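# Stow earphones in chest drawer and close it

## Task

Place the coiled earphones inside the small chest's open drawer, then push that drawer closed, with the chest still standing upright at the end.

## Robot and tools

Robot: two seven-joint arms, left_arm and right_arm, each with a two-finger gripper that opens to 140 mm. The left gripper's fingers are rigid. The right gripper's fingers can fold at a hinge: a part held near the palm may be pulled in, held loosely or squeezed too hard, and a fingertip pushed into a surface folds quietly, so grip with the outer quarter of the pads and avoid poking surfaces with open fingertips.

Frames: the scene frame has its origin at table height midway between the arms, +x out over the table, +y toward left_arm, +z up. left_arm's base sits near (0.030, 0.335, 0.013) m, right_arm's near (0.032, -0.433, 0.013) m. Reported hand positions (metres) and quaternions (wxyz) are in the scene frame and may be off by a few centimetres. A gripper's fingers point along its own +z and close along its y. end_effector_position is the point between the pads when shut; fingertips extend about 33 mm past it (only 9 mm when wide open).

The action row: 18 numbers, each in [-1, 1], always covering both arms. Order: left dx, dy, dz, rx, ry, rz, left gripper position, force_limit, speed, then the same nine for the right arm. dx..rz are offsets, not poses: they are measured from that arm's Hand target as it was when the action (or call) began, along that Hand target's own axes, with 1.0 = 0.6 m for translation and 180 degrees for rotation; rx, ry, rz form a single rotation vector. Every row of an action counts from the same start, so sending the same offset in a new call moves the arm further. All-zero pose numbers re-request the current Hand target. The controller clips each step to 70 mm and 16 degrees from the measured pose, so a big offset may not be reached; Hand target in the result is the clipped command, and the gripper may rest short of it.

Gripper numbers (absolute, not offsets): position +1 fully open, about -0.8 pads touching, -1 closes until blocked. force_limit -1..+1 sets squeeze (about 14 N to 58 N with a slow close); speed -1..+1 sets finger speed (about 30 to 250 mm/s) and faster closes grip harder. Both start at +1. To keep a gripper unchanged, resend its last three numbers; 0 is a real command. After closing, object_status 2 means stopped on something while closing (a grip); 3 means reached target or pads met; 1 stopped while opening; 0 moving. position_measured is in counts: 3 open, about 139 = 60 mm, 230 pads meeting.

Tools:
execute_actions(actions, cameras): actions is a list of actions; each action is a list of up to 15 rows of 18 numbers, one row per 1/30 s step, the last row repeated to fill 15 steps. An empty list returns state and all camera images. cameras lists names to show: cam_head_left, cam_head_right, cam_left_wrist, cam_right_wrist, or ["all"].
move(target, speed, blend, blocking, cameras): target is one 18-number row or a list of up to 15 rows, all offsets from the same starting Hand targets (not chained). The grippers follow straight lines, with no obstacle avoidance, and all paths end together, capped at 10 s. speed is path top speed in m/s (0.002 to 2, default 0.25), one value or one per target. blend in metres rounds corners between targets; 0 stops at each. blocking=false returns after about 0.5 s while the move continues. The result adds a move: line such as done, off_target, moving, held or fault, and limits (paced = clipped, held = steps withheld). Faster moves stray more and hit harder.
wait(seconds 0 to 10): lets time pass; a running move continues.
stop(): brakes the running move; fingers keep going.
zoom_image(camera, region [x0, y0, x1, y1] in pixels, at most 504 by 504): closer look at that camera's latest image (images are 672x504).
clear_fault(arm): clears a reported torque or force fault on left_arm or right_arm.
read_manual(section): licence texts only.
finished_scene(scene): ends the current scene (give its number); irreversible, so only call it once the drawer is shut with the earphones inside and the chest upright.

Results also give joint positions, torques, external torque estimates, flange force along the gripper axes (includes held weight; noisy), step readings of hand positions, and MOTOR HOT warnings.

Faults and hazards: an arm halts with a torque fault if contact torque hits its limit (85 N m on big joints, 11 N m on the forearm roll and wrist joints), if a joint leaves its range or overspeeds; a force fault comes at 85 N net outside force, held weight included. A halted arm stays put until clear_fault; if its own grip pins it, open first. Overheating (holding loads, stretched arms, pushing into unreachable poses) brakes an arm for 30-60 s. A blocked arm keeps pushing until commanded back past its gripper. Never let the grippers, cameras or housings of the two arms collide or one gripper close on the other. Avoid dropping or flinging the earphones, slamming the drawer, knocking the chest over, hard pushes, hard grips on parts still resting on something, and anything falling off the table. Loose objects may get small random nudges.

Each tool is called as name(argument=value, ...) on one line, values as JSON.

## Session

execute_actions(actions=[])

Scene clock: 0.00 s.
left_arm: end_effector_position=(+0.3983, +0.0507, +0.3462) position_measured=3 object_status=3 end_effector_quat_wxyz=(-0.054, -0.597, +0.799, +0.051) | right_arm: end_effector_position=(+0.7342, -0.0287, +0.3017) position_measured=3 object_status=3 end_effector_quat_wxyz=(-0.273, +0.824, -0.433, +0.242)
Joint positions: left_arm=[-0.616 -0.174 0.007 -1.953 -0.069 1.647 -0.315] | right_arm=[0.64 0.287 -0.13 -1.873 -0.327 2.885 0.218]
Joint velocities: within noise
Joint torques (N m): no reading
External joint torques (N m): no reading
Flange force (N): no reading
Hand target: left_arm +0.3983, +0.0507, +0.3462; -0.054, -0.597, +0.799, +0.051 | right_arm +0.7342, -0.0287, +0.3017; -0.273, +0.824, -0.433, +0.242
Tool commands: left_gripper/position=+1.0 left_gripper/force_limit=+1.0 left_gripper/speed=+1.0 right_gripper/position=+1.0 right_gripper/force_limit=+1.0 right_gripper/speed=+1.0

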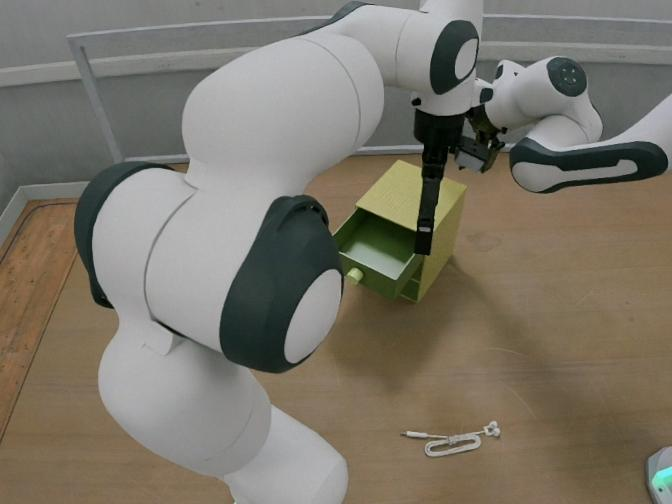

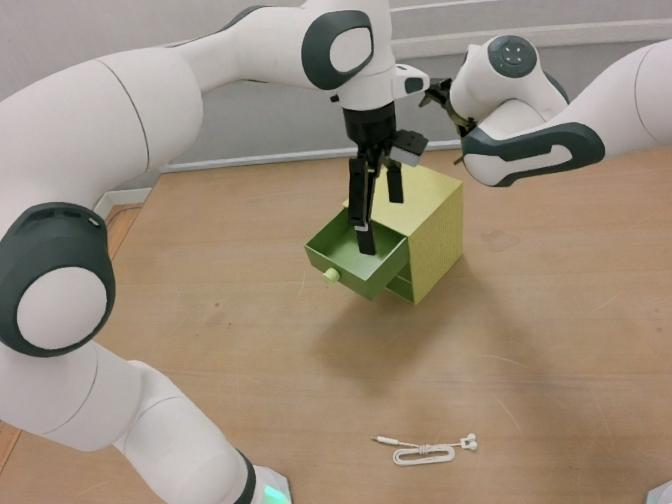

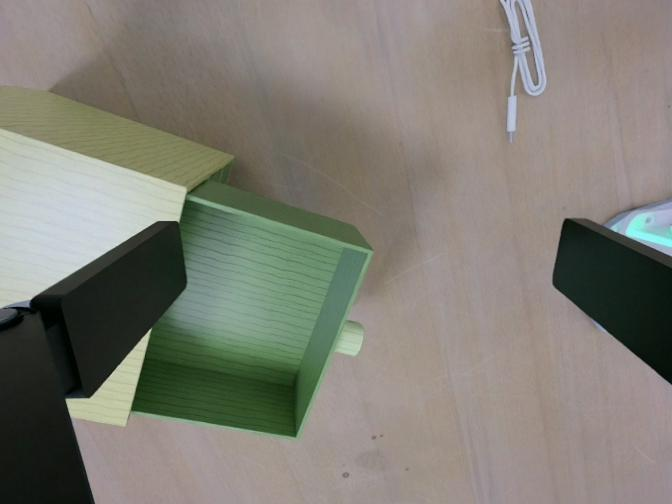

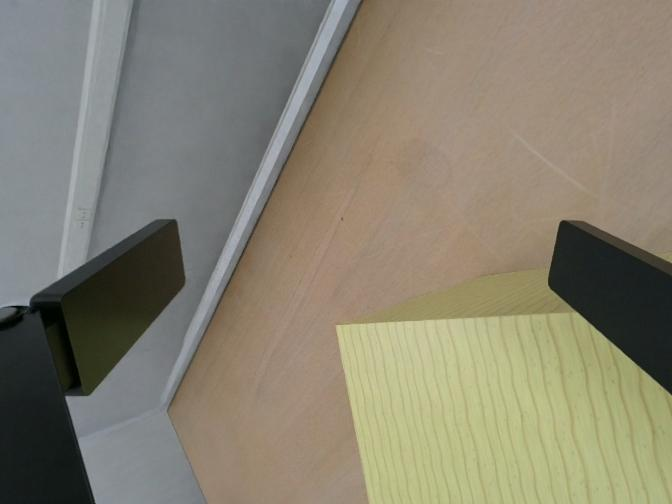

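move(target=[0.213,0.397,0.276,0.0474,0.0006,-0.1186,0.5,1,1,0.605,0.563,-0.708,-0.206,-0.126,-0.187,1,1,1], speed=0.25, cameras=["all"])

zoom_image(camera="cam_left_wrist", region=[180, 50, 560, 330])

Scene clock: 28.53 s.
left_arm: end_effector_position=(+0.1121, -0.0014, +0.2204) position_measured=66 object_status=3 end_effector_quat_wxyz=(-0.001, +0.734, -0.679, -0.001) | right_arm: end_effector_position=(+0.4527, -0.5984, +0.4488) position_measured=3 object_status=3 end_effector_quat_wxyz=(-0.001, +0.984, -0.178, +0.001)
Joint positions: left_arm=[-0.644 -0.765 -0.629 -2.67 -0.456 1.967 -1.019] | right_arm=[0.536 -0.437 -0.696 -1.836 -0.275 1.498 -1.34]
Joint velocities: left_arm=[0 0 0.001 0.001 0.001 -0.001 -0.004] | right_arm=[0 0.002 0 0.001 0.001 0 -0.007]
Joint torques (N m): left_arm=[0.67 -4.74 9.32 21.21 0.32 2.79 -0.39] | right_arm=[0.78 -7.56 8.62 23.55 0.73 2.27 -0.1]
External joint torques (N m): left_arm=[0.65 -1.24 0.07 -0.97 -0.44 0.16 -0.39] | right_arm=[0.63 1.14 -0.08 0.99 -0.14 -0.37 -0.1]
Flange force (N): left_arm=[-5.3 1.9 1.2] | right_arm=[7.3 -0.4 -5.5]
Hand target: left_arm +0.1121, -0.0017, +0.2203; +0.000, +0.737, -0.676, +0.000 | right_arm +0.4522, -0.5988, +0.4491; +0.000, +0.985, -0.174, +0.001
Off the commanded pose: left_arm 0.000 m, 0 deg | right_arm 0.001 m, 0 deg.
move: done

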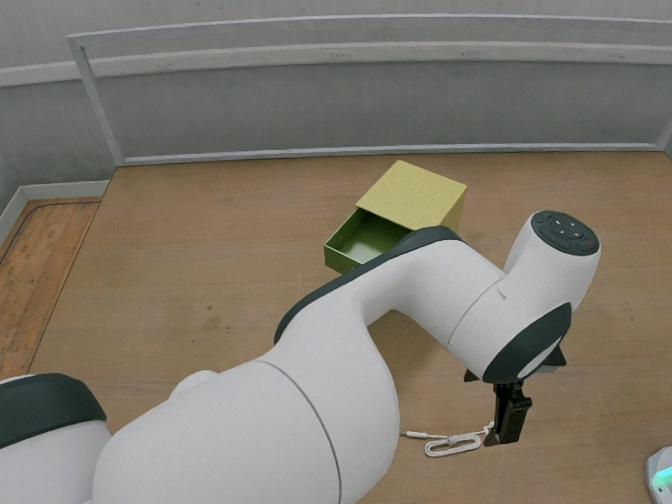

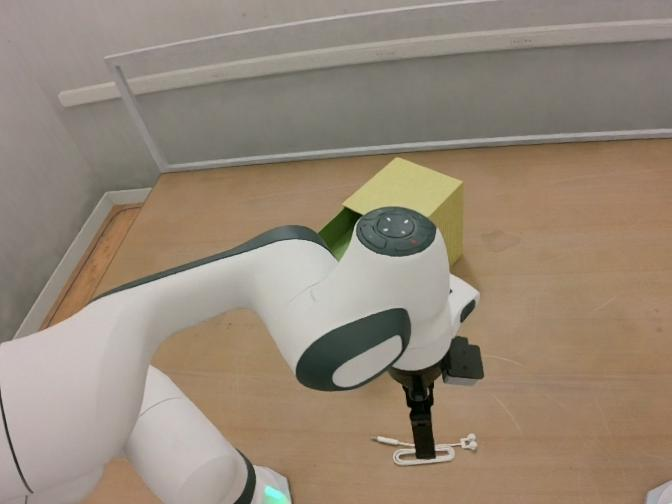

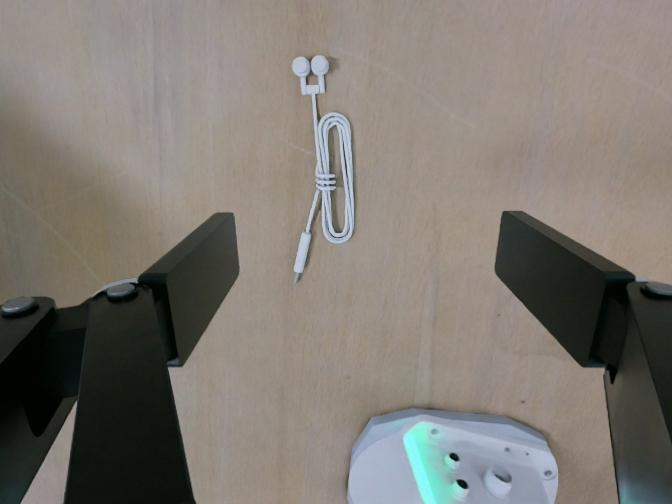

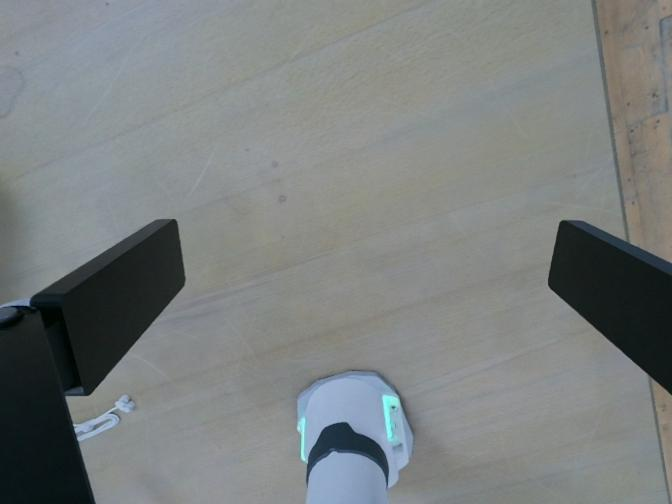

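Scaled by 1.326 from the camera's 672x504 image, which has a finer 960x720 frame.

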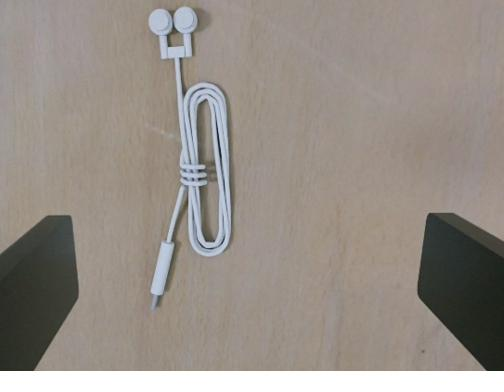

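move(target=[-0.014,-0.03,0.265,0,0,0,-0.05,-1,0,0,0,0,0,0,0,1,1,1], speed=0.15, cameras=["cam_left_wrist"])

Scene clock: 36.20 s.
left_arm: end_effector_position=(+0.1283, +0.0101, +0.0608) position_measured=135 object_status=3 end_effector_quat_wxyz=(+0.000, +0.739, -0.673, -0.003) | right_arm: end_effector_position=(+0.4527, -0.5984, +0.4488) position_measured=3 object_status=3 end_effector_quat_wxyz=(-0.001, +0.984, -0.177, +0.001)
Joint positions: left_arm=[-0.53 -0.394 -0.869 -2.879 -0.549 2.539 -0.985] | right_arm=[0.536 -0.437 -0.696 -1.836 -0.275 1.498 -1.342]
Joint velocities: left_arm=[0 0.001 0 -0.001 0 0.005 0.002] | right_arm=[within noise]
Joint torques (N m): left_arm=[0.68 -8.09 5.68 16.52 0.89 3.1 -0.01] | right_arm=[0.15 -7.59 9.01 23.57 0.86 2.29 -0.23]
External joint torques (N m): left_arm=[0.68 0.25 0.05 -0.49 0.44 0.48 -0.01] | right_arm=[-0.08 1.1 0.2 1 -0.02 -0.36 -0.23]
Flange force (N): left_arm=[2.9 -2.7 4.9] | right_arm=[6.2 -0.2 -5.3]
Hand target: left_arm +0.1293, +0.0084, +0.0613; +0.000, +0.737, -0.676, +0.000 | right_arm +0.4522, -0.5988, +0.4491; +0.000, +0.985, -0.174, +0.001
Off the commanded pose: left_arm 0.002 m, 1 deg | right_arm 0.001 m, 0 deg.
move: done
Images, in order (width x height): cam_left_wrist 672x504.

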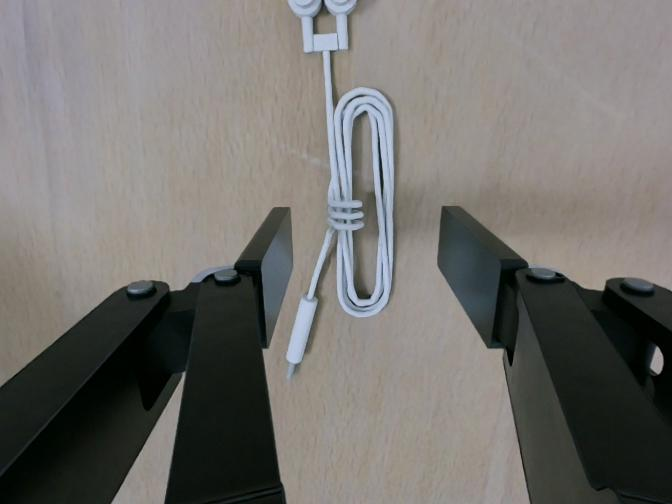

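move(target=[[0.008,-0.004,0.045,0,0,0,-0.05,-1,-1,0,0,0,0,0,0,1,1,1],[0.008,-0.004,0.045,0,0,0,-1,-1,-1,0,0,0,0,0,0,1,1,1]], speed=0.03, cameras=["cam_left_wrist"])

Scene clock: 43.57 s.
left_arm: end_effector_position=(+0.1314, +0.0058, +0.0336) position_measured=217 object_status=2 end_effector_quat_wxyz=(-0.001, +0.735, -0.678, -0.003) | right_arm: end_effector_position=(+0.4527, -0.5984, +0.4488) position_measured=3 object_status=3 end_effector_quat_wxyz=(-0.001, +0.984, -0.177, +0.001)
Joint positions: left_arm=[-0.417 -0.263 -0.975 -2.874 -0.495 2.669 -1.009] | right_arm=[0.536 -0.437 -0.696 -1.836 -0.275 1.498 -1.342]
Joint torques (N m): left_arm=[0.74 -9.79 4.37 15.14 0.34 2.93 -0.29] | right_arm=[0.17 -7.6 8.96 23.56 0.86 2.3 -0.21]
External joint torques (N m): left_arm=[0.63 -0.61 0.03 -0.4 -0.01 0.33 -0.28] | right_arm=[0.12 1.3 0.34 0.89 -0.01 -0.36 -0.21]
Flange force (N): left_arm=[0.4 -0.5 1.6] | right_arm=[6.4 -0.6 -5.2]
Hand target: left_arm +0.1321, +0.0039, +0.0343; +0.000, +0.737, -0.676, +0.000 | right_arm +0.4522, -0.5988, +0.4491; +0.000, +0.985, -0.174, +0.001
Off the commanded pose: left_arm 0.002 m, 0 deg | right_arm 0.001 m, 0 deg.
move: done
Images, in order (width x height): cam_left_wrist 672x504.

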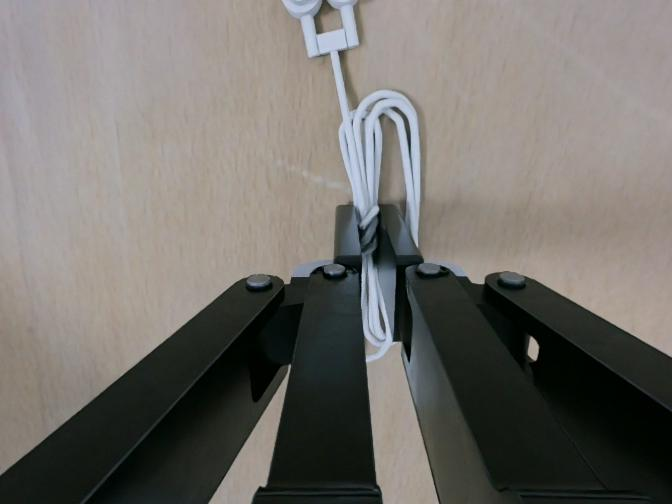

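move(target=[[0,0,-0.06,0,0,0,-1,-1,-1,0,0,0,0,0,0,1,1,1],[0,0,-0.48,0,0,0,-1,-1,-1,0,0,0,0,0,0,1,1,1]], speed=[0.04,0.15], blend=[0.01,0], cameras=["cam_left_wrist","cam_head_left","cam_head_right"])

Scene clock: 51.53 s.
left_arm: end_effector_position=(+0.1320, +0.0026, +0.3214) position_measured=217 object_status=2 end_effector_quat_wxyz=(+0.001, +0.735, -0.678, +0.000) | right_arm: end_effector_position=(+0.4527, -0.5984, +0.4488) position_measured=3 object_status=3 end_effector_quat_wxyz=(-0.001, +0.984, -0.177, +0.001)
Joint positions: left_arm=[-0.6 -0.791 -0.504 -2.451 -0.357 1.717 -0.997] | right_arm=[0.536 -0.437 -0.696 -1.836 -0.275 1.498 -1.342]
Joint velocities: left_arm=[0 0.001 0 -0.001 -0.001 -0.003 0] | right_arm=[within noise]
Joint torques (N m): left_arm=[0.74 -4.29 9.39 22.59 1.03 2.58 -0.31] | right_arm=[0.12 -7.62 8.97 23.53 0.86 2.29 -0.22]
External joint torques (N m): left_arm=[0.75 -0.9 0.43 -0.6 0.22 -0.06 -0.31] | right_arm=[0.18 1.27 0.5 0.89 0.01 -0.35 -0.22]
Flange force (N): left_arm=[-3.9 0.5 0.7] | right_arm=[6.1 -0.8 -5.2]
Hand target: left_arm +0.1321, +0.0035, +0.3223; +0.000, +0.737, -0.676, +0.000 | right_arm +0.4522, -0.5988, +0.4491; +0.000, +0.985, -0.174, +0.001
Off the commanded pose: left_arm 0.001 m, 0 deg | right_arm 0.001 m, 0 deg.
move: done
Images, in order (width x height): cam_head_left 672x504, cam_head_right 672x504, cam_left_wrist 672x504.

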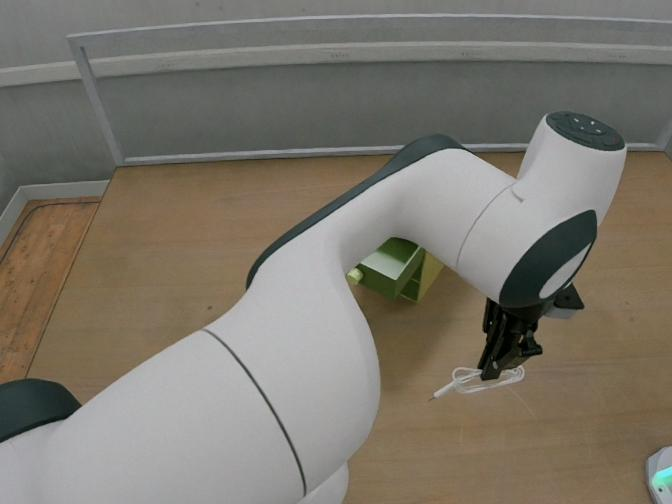

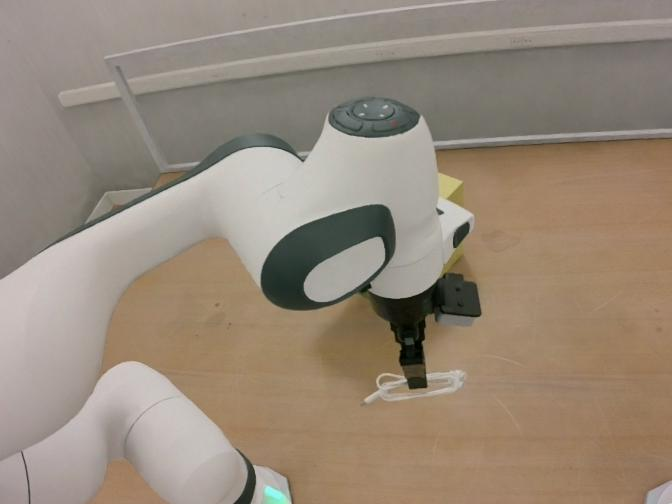

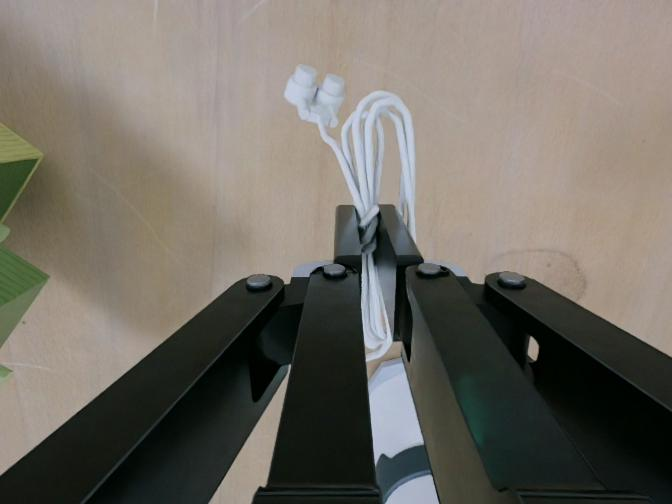

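move(target=[-0.208,-0.617,-0.083,0,0,0.2222,-1,-1,-1,0,0,0,0,0,0,1,1,1], speed=0.2, cameras=["cam_left_wrist","cam_head_left","cam_head_right"])

Scene clock: 71.63 s.
left_arm: end_effector_position=(+0.4911, +0.1600, +0.3723) position_measured=217 object_status=2 end_effector_quat_wxyz=(+0.002, -0.464, +0.886, +0.000) | right_arm: end_effector_position=(+0.4527, -0.5984, +0.4488) position_measured=3 object_status=3 end_effector_quat_wxyz=(-0.001, +0.984, -0.177, +0.001)
Joint positions: left_arm=[-0.73 -0.231 0.325 -1.953 0.078 1.735 0.179] | right_arm=[0.536 -0.437 -0.696 -1.836 -0.275 1.498 -1.342]
Joint velocities: left_arm=[-0.001 -0.001 0.001 0.001 0 0 0.005] | right_arm=[within noise]
Joint torques (N m): left_arm=[-0.09 -22.06 -1.97 23.94 0.35 2.5 0.11] | right_arm=[0.15 -7.59 9.05 23.55 0.86 2.29 -0.27]
External joint torques (N m): left_arm=[-0.13 0.49 0.54 -0.73 -0.39 -0.06 0.11] | right_arm=[0.13 1.19 0.52 0.98 0.01 -0.35 -0.27]
Flange force (N): left_arm=[-0.5 0.1 1.7] | right_arm=[6.0 -0.6 -5.4]
Hand target: left_arm +0.4903, +0.1595, +0.3722; +0.000, -0.461, +0.887, +0.000 | right_arm +0.4522, -0.5988, +0.4491; +0.000, +0.985, -0.174, +0.001
Off the commanded pose: left_arm 0.001 m, 0 deg | right_arm 0.001 m, 0 deg.
move: done
Images, in order (width x height): cam_head_left 672x504, cam_head_right 672x504, cam_left_wrist 672x504.

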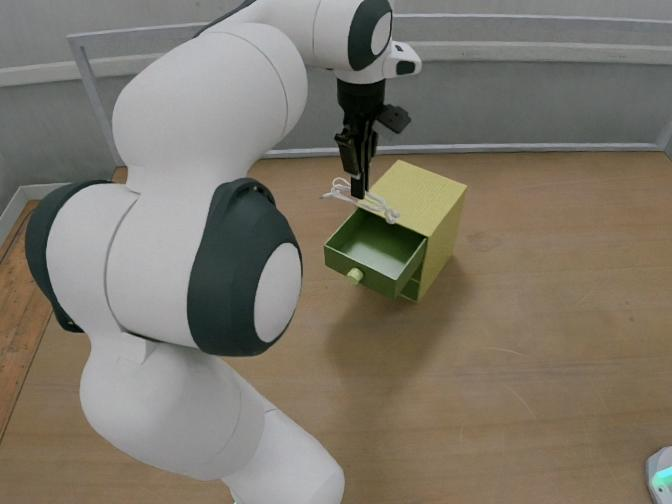

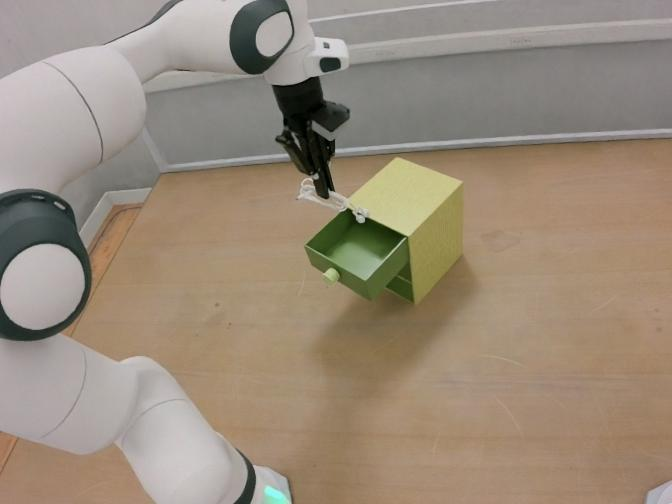

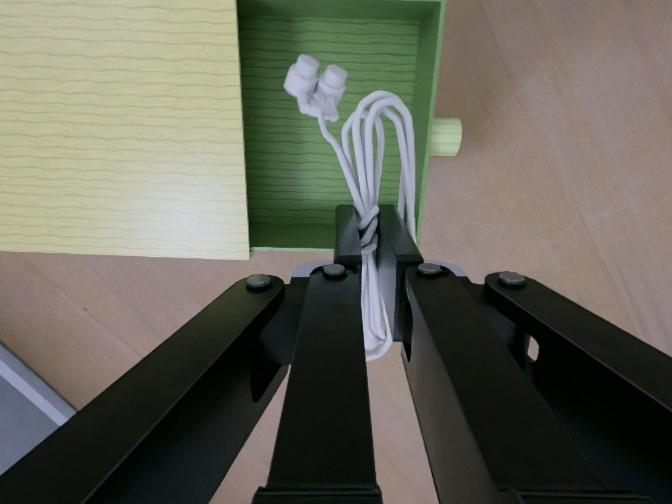

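move(target=[0.034,-0.028,0.25,0,0,0,-1,-1,-1,0,0,0,0,0,0,1,1,1], speed=0.12, cameras=["cam_left_wrist","cam_head_left","cam_head_right"])

zoom_image(camera="cam_head_right", region=[270, 140, 480, 320])

Scene clock: 82.13 s.
left_arm: end_effector_position=(+0.4921, +0.1351, +0.2226) position_measured=217 object_status=2 end_effector_quat_wxyz=(+0.000, -0.459, +0.889, +0.002) | right_arm: end_effector_position=(+0.4527, -0.5984, +0.4488) position_measured=3 object_status=3 end_effector_quat_wxyz=(-0.001, +0.984, -0.177, +0.001)
Joint positions: left_arm=[-0.742 -0.122 0.325 -2.229 0.049 2.109 0.171] | right_arm=[0.536 -0.437 -0.696 -1.836 -0.275 1.498 -1.342]
Joint velocities: left_arm=[0 0 0.001 -0.001 0 0.004 -0.001] | right_arm=[within noise]
Joint torques (N m): left_arm=[0.21 -25.89 -1.46 22.91 0.19 2.95 -0.36] | right_arm=[0.15 -7.58 8.94 23.61 0.87 2.3 -0.24]
External joint torques (N m): left_arm=[0.01 -0.09 -0.38 -1.04 -0.45 0.41 -0.36] | right_arm=[0.11 1.21 0.37 1.03 0.02 -0.34 -0.24]
Flange force (N): left_arm=[1.9 3.4 2.6] | right_arm=[6.6 -0.5 -5.6]
Hand target: left_arm +0.4923, +0.1333, +0.2222; +0.000, -0.461, +0.887, +0.000 | right_arm +0.4522, -0.5988, +0.4491; +0.000, +0.985, -0.174, +0.001
Off the commanded pose: left_arm 0.002 m, 0 deg | right_arm 0.001 m, 0 deg.
move: done
Images, in order (width x height): cam_head_left 672x504, cam_head_right 672x504, cam_left_wrist 672x504.

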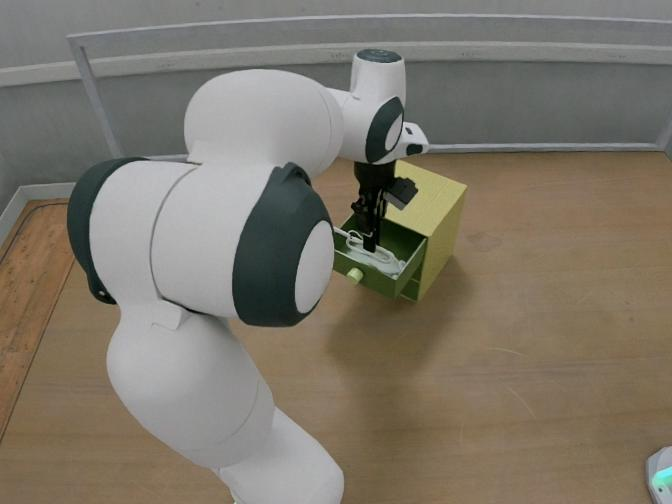

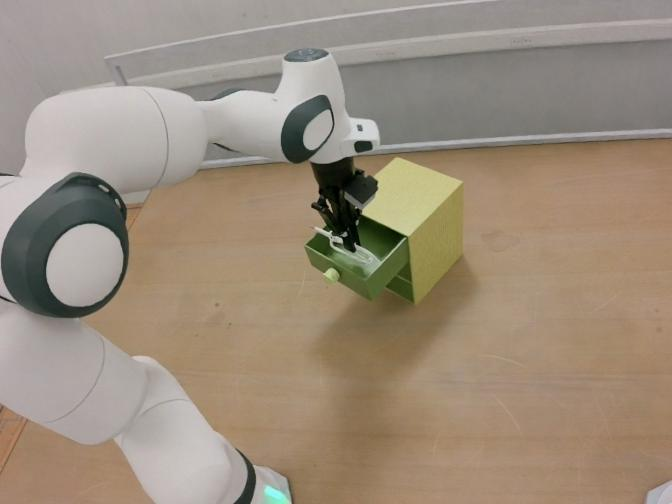

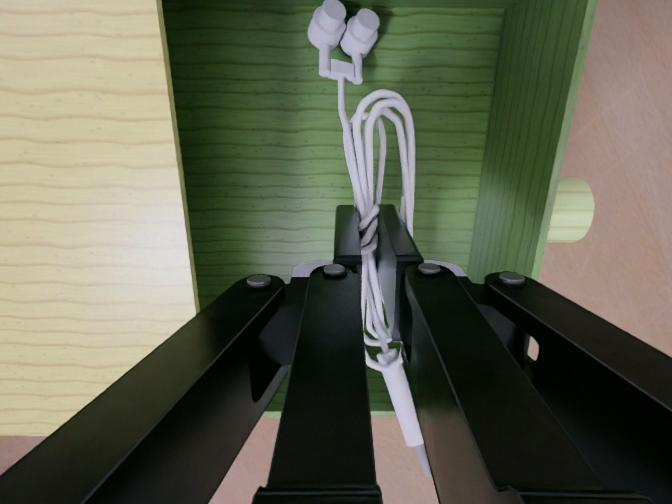

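Scaled by 2.400 from the camera's 672x504 image, which has a finer 960x720 frame.

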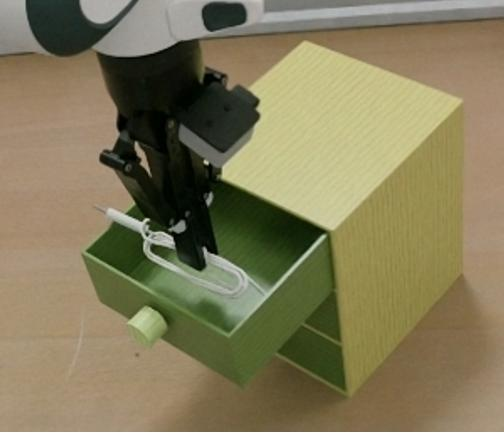

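move(target=[[0,0,-0.083,0,0,0,-1,-1,-1,0,0,0,0,0,0,1,1,1],[0.012,0,-0.083,0,0,-0.17,-1,-1,-1,0,0,0,0,0,0,1,1,1],[0.012,0,0.0,0,0,-0.17,-1,-1,-1,0,0,0,0,0,0,1,1,1]], speed=0.12, cameras=["cam_left_wrist","cam_head_left","cam_head_right"])

zoom_image(camera="cam_head_right", region=[270, 140, 480, 320])

zoom_image(camera="cam_head_left", region=[290, 140, 500, 320])

Scene clock: 105.33 s.
left_arm: end_effector_position=(+0.4873, +0.1275, +0.2225) position_measured=217 object_status=2 end_effector_quat_wxyz=(-0.001, +0.676, -0.737, -0.002) | right_arm: end_effector_position=(+0.4527, -0.5984, +0.4488) position_measured=3 object_status=3 end_effector_quat_wxyz=(-0.001, +0.984, -0.177, +0.001)
Joint positions: left_arm=[-0.669 -0.123 0.236 -2.234 0.038 2.11 -0.371] | right_arm=[0.536 -0.437 -0.696 -1.836 -0.275 1.498 -1.342]
Joint velocities: left_arm=[-0.001 0 0.001 0 0 0.003 -0.001] | right_arm=[within noise]
Joint torques (N m): left_arm=[0.64 -27.04 -0.31 22.87 0.21 2.98 -0.21] | right_arm=[0.17 -7.57 8.96 23.59 0.86 2.29 -0.24]
External joint torques (N m): left_arm=[0.64 -0.37 0.66 -1.21 -0.45 0.38 -0.21] | right_arm=[0.13 1.17 0.41 1 0.01 -0.35 -0.24]
Flange force (N): left_arm=[-2.4 4.4 2.6] | right_arm=[6.3 -0.5 -5.5]
Hand target: left_arm +0.4882, +0.1274, +0.2222; +0.000, +0.679, -0.734, +0.000 | right_arm +0.4522, -0.5988, +0.4491; +0.000, +0.985, -0.174, +0.001
Off the commanded pose: left_arm 0.001 m, 0 deg | right_arm 0.001 m, 0 deg.
move: done
Images, in order (width x height): cam_head_left 672x504, cam_head_right 672x504, cam_left_wrist 672x504.

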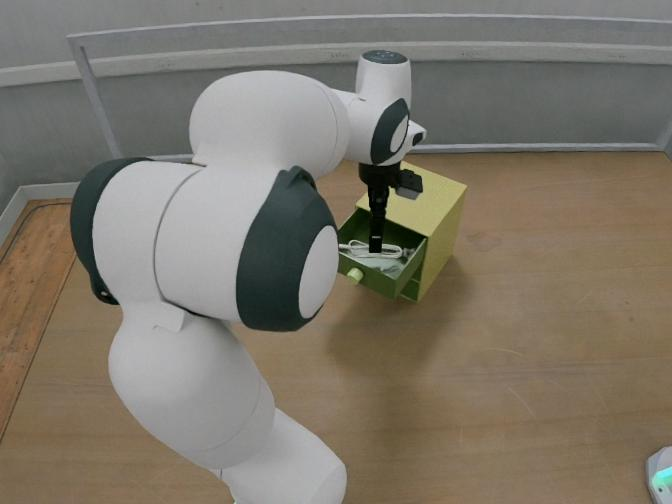

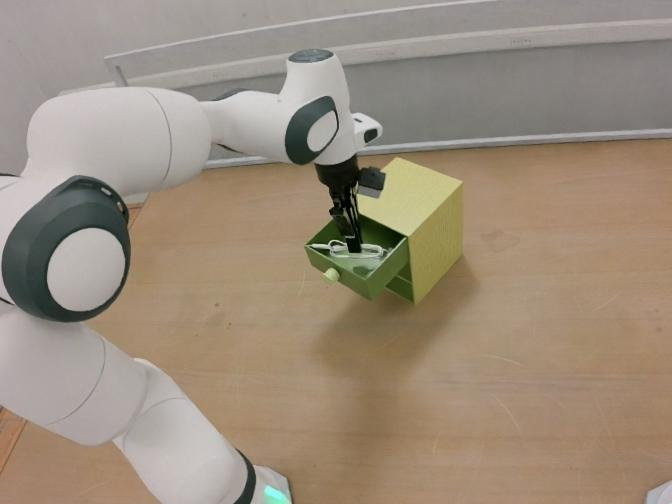

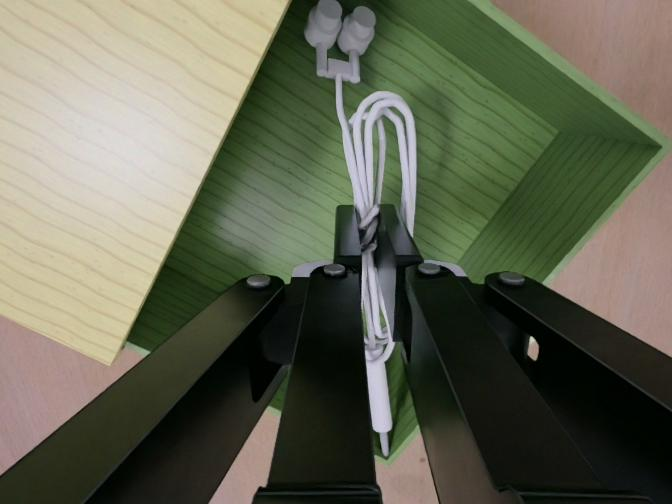

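Scaled by 2.400 from the camera's 672x504 image, which has a finer 960x720 frame.

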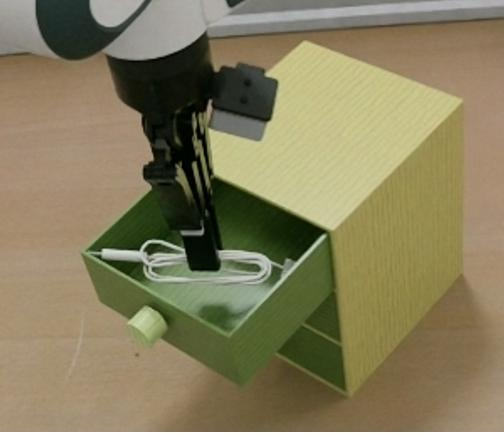

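Scaled by 2.400 from the camera's 672x504 image, which has a finer 960x720 frame.

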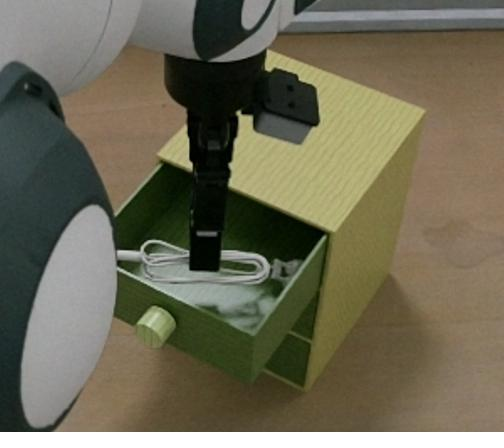

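move(target=[[0.032,0.018,0,0,0,0,-1,-1,-1,0,0,0,0,0,0,1,1,1],[0.032,0.018,0.05,0,0,0,-1,-1,-1,0,0,0,0,0,0,1,1,1]], speed=0.06, cameras=["cam_left_wrist","cam_head_left","cam_head_right"])

zoom_image(camera="cam_head_right", region=[270, 140, 480, 320])

Scene clock: 113.97 s.
left_arm: end_effector_position=(+0.4752, +0.1095, +0.1927) position_measured=217 object_status=2 end_effector_quat_wxyz=(-0.001, +0.676, -0.737, -0.002) | right_arm: end_effector_position=(+0.4527, -0.5984, +0.4488) position_measured=3 object_status=3 end_effector_quat_wxyz=(-0.001, +0.984, -0.177, +0.001)
Joint positions: left_arm=[-0.683 -0.097 0.211 -2.287 0.029 2.189 -0.407] | right_arm=[0.536 -0.437 -0.696 -1.836 -0.275 1.498 -1.342]
Joint velocities: left_arm=[0 0 0.001 0 0 0.003 -0.002] | right_arm=[within noise]
Joint torques (N m): left_arm=[0.47 -27.33 -0.23 22.35 0.15 3.04 -0.21] | right_arm=[0.16 -7.54 8.98 23.56 0.86 2.29 -0.22]
External joint torques (N m): left_arm=[0.36 -0.14 0.35 -1.13 -0.48 0.45 -0.21] | right_arm=[0.12 1.31 0.4 0.93 0 -0.36 -0.22]
Flange force (N): left_arm=[-1.8 3.7 2.6] | right_arm=[6.5 -0.6 -5.4]
Hand target: left_arm +0.4759, +0.1092, +0.1922; +0.000, +0.679, -0.734, +0.000 | right_arm +0.4522, -0.5988, +0.4491; +0.000, +0.985, -0.174, +0.001
Off the commanded pose: left_arm 0.001 m, 0 deg | right_arm 0.001 m, 0 deg.
move: done
Images, in order (width x height): cam_head_left 672x504, cam_head_right 672x504, cam_left_wrist 672x504.

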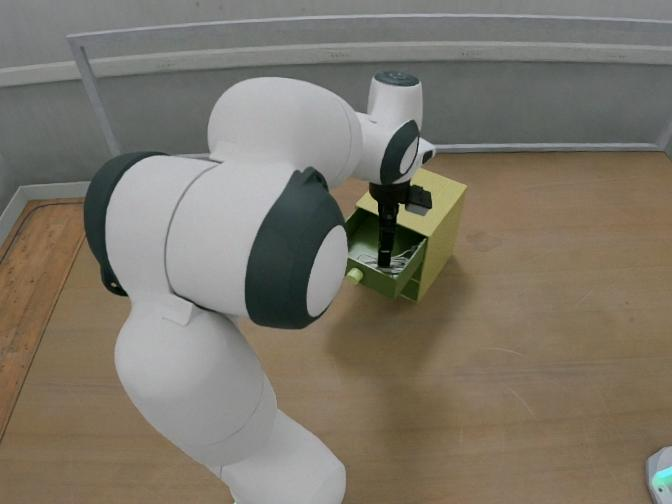

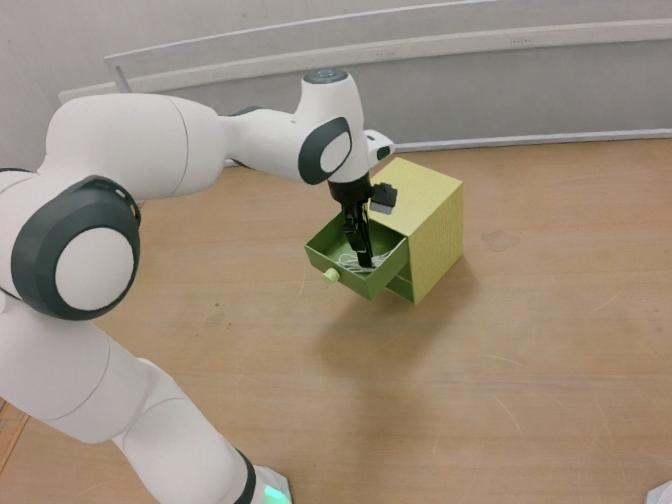

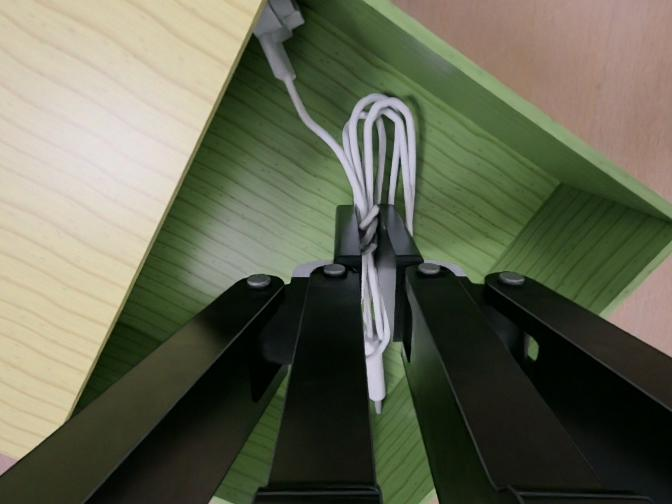

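Scaled by 2.400 from the camera's 672x504 image, which has a finer 960x720 frame.

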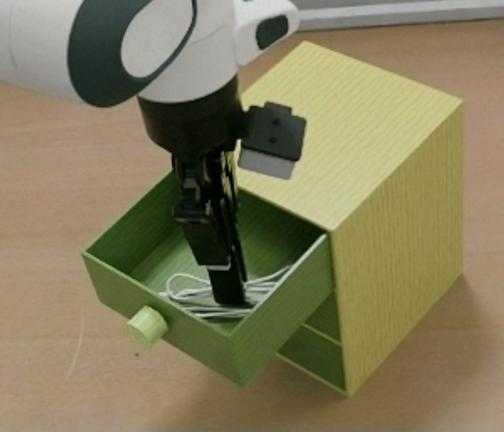

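move(target=[[-0.012,0,0.017,0,0,0,-1,-1,-1,0,0,0,0,0,0,1,1,1],[-0.012,0,0.017,0,0,0,-0.35,-1,-1,0,0,0,0,0,0,1,1,1],[-0.012,0,-0.17,0,0,0,-0.35,-1,-1,0,0,0,0,0,0,1,1,1]], speed=[0.04,0.04,0.1], cameras=["cam_left_wrist","cam_head_left","cam_head_right"])

zoom_image(camera="cam_head_right", region=[270, 140, 480, 320])

Scene clock: 122.67 s.
left_arm: end_effector_position=(+0.4769, +0.1155, +0.2938) position_measured=173 object_status=3 end_effector_quat_wxyz=(+0.001, +0.677, -0.736, +0.001) | right_arm: end_effector_position=(+0.4527, -0.5984, +0.4488) position_measured=3 object_status=3 end_effector_quat_wxyz=(-0.001, +0.984, -0.177, +0.001)
Joint positions: left_arm=[-0.679 -0.195 0.21 -2.125 0.041 1.936 -0.407] | right_arm=[0.536 -0.437 -0.696 -1.836 -0.275 1.498 -1.342]
Joint velocities: left_arm=[0 0 -0.001 0.001 0 -0.004 0] | right_arm=[within noise]
Joint torques (N m): left_arm=[0.34 -25.29 -1.75 24.04 1.12 2.44 -0.35] | right_arm=[0.12 -7.52 8.93 23.56 0.87 2.29 -0.2]
External joint torques (N m): left_arm=[0.31 -0.41 -0.35 -0.72 0.4 -0.18 -0.35] | right_arm=[0.06 1.25 0.32 0.94 0.01 -0.36 -0.2]
Flange force (N): left_arm=[-0.9 4.1 0.8] | right_arm=[6.4 -0.5 -5.3]
Hand target: left_arm +0.4765, +0.1162, +0.2942; +0.000, +0.679, -0.734, +0.000 | right_arm +0.4522, -0.5988, +0.4491; +0.000, +0.985, -0.174, +0.001
Off the commanded pose: left_arm 0.001 m, 0 deg | right_arm 0.001 m, 0 deg.
move: done
Images, in order (width x height): cam_head_left 672x504, cam_head_right 672x504, cam_left_wrist 672x504.

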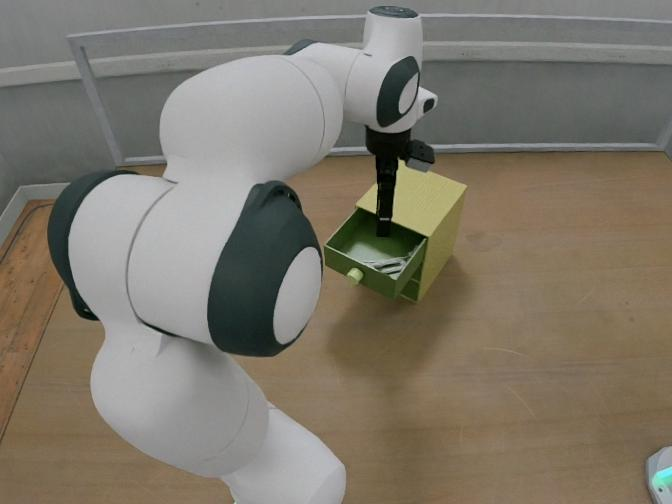

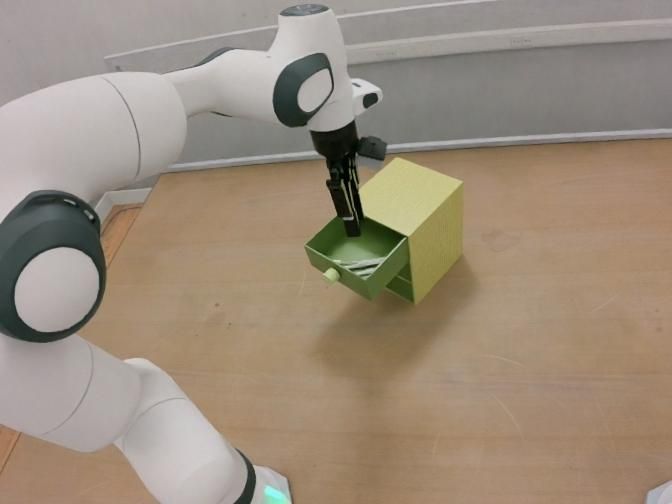

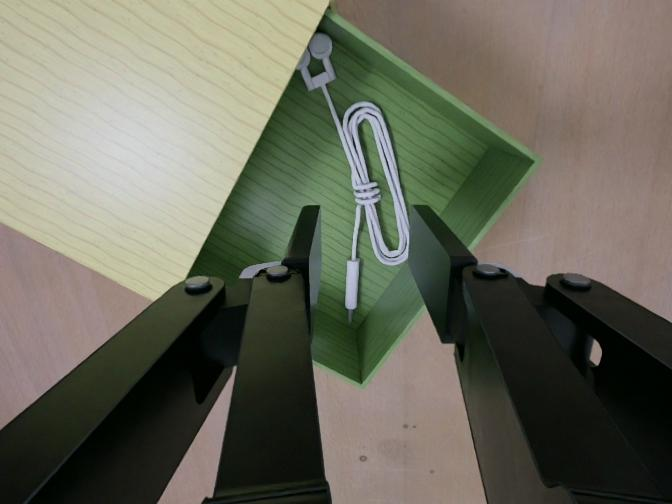

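Scaled by 2.400 from the camera's 672x504 image, which has a finer 960x720 frame.

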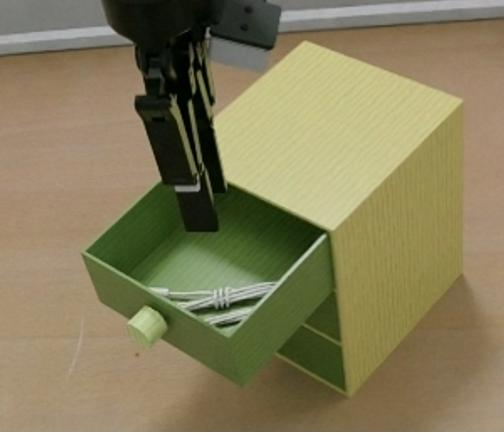

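move(target=[[-0.155,0.196,0,0,0,-0.322,-1,-1,0,0,0,0,0,0,0,1,1,1],[-0.155,0.196,0.165,0,0,-0.322,-1,-1,0,0,0,0,0,0,0,1,1,1]], speed=0.15, cameras=["cam_left_wrist","cam_head_left","cam_head_right"])

zoom_image(camera="cam_head_right", region=[270, 140, 480, 320])

Scene clock: 144.63 s.
left_arm: end_effector_position=(+0.3662, +0.2193, +0.1961) position_measured=233 object_status=3 end_effector_quat_wxyz=(-0.001, +0.949, -0.316, -0.001) | right_arm: end_effector_position=(+0.4527, -0.5984, +0.4488) position_measured=3 object_status=3 end_effector_quat_wxyz=(-0.001, +0.984, -0.177, +0.001)
Joint positions: left_arm=[-0.271 -0.559 -0.06 -2.712 -0.035 2.151 -1.232] | right_arm=[0.536 -0.437 -0.696 -1.836 -0.275 1.498 -1.342]
Joint velocities: left_arm=[-0.001 0.001 0.001 0 0.002 0.005 -0.001] | right_arm=[within noise]
Joint torques (N m): left_arm=[0.36 -11.62 -0.03 22.59 0.26 2.96 -0.37] | right_arm=[0.15 -7.54 8.97 23.61 0.85 2.29 -0.25]
External joint torques (N m): left_arm=[0.29 0.51 -0.37 -1.16 -0.44 0.32 -0.37] | right_arm=[0.05 1.21 0.33 1.03 -0.02 -0.36 -0.25]
Flange force (N): left_arm=[-0.4 1.6 3.7] | right_arm=[6.6 -0.4 -5.6]
Hand target: left_arm +0.3665, +0.2182, +0.1953; +0.000, +0.950, -0.313, +0.000 | right_arm +0.4522, -0.5988, +0.4491; +0.000, +0.985, -0.174, +0.001
Off the commanded pose: left_arm 0.001 m, 0 deg | right_arm 0.001 m, 0 deg.
move: done
Images, in order (width x height): cam_head_left 672x504, cam_head_right 672x504, cam_left_wrist 672x504.

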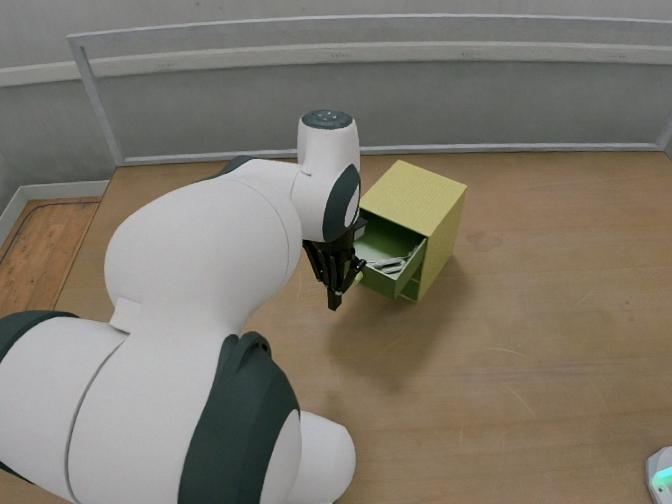

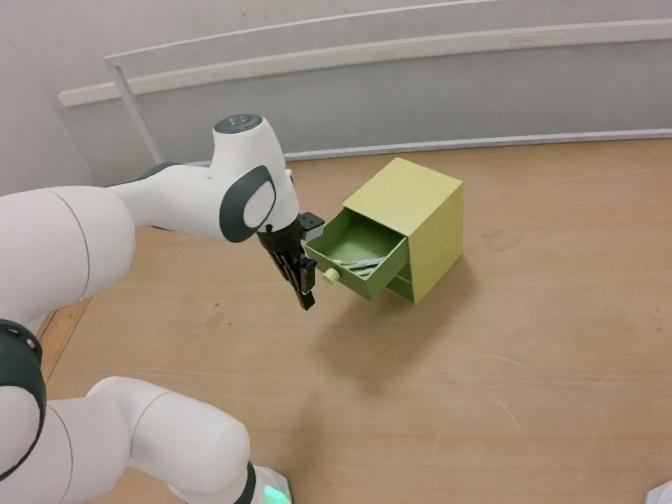

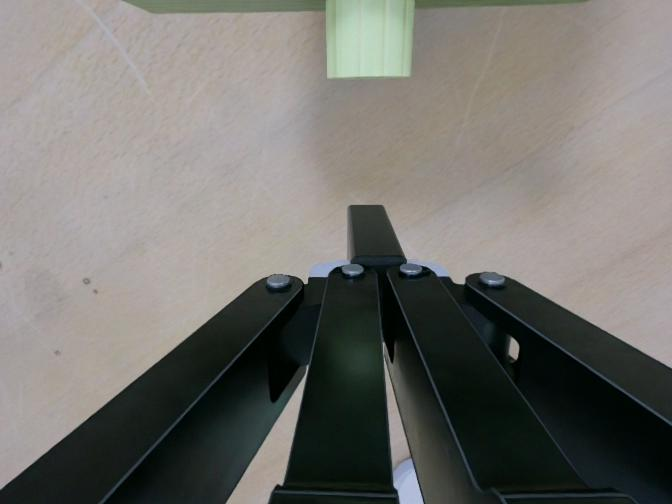

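Scaled by 2.400 from the camera's 672x504 image, which has a finer 960x720 frame.

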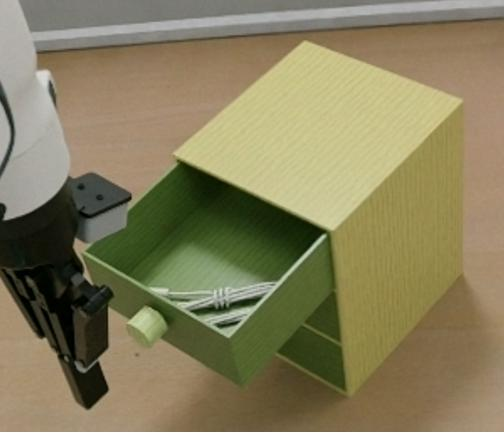

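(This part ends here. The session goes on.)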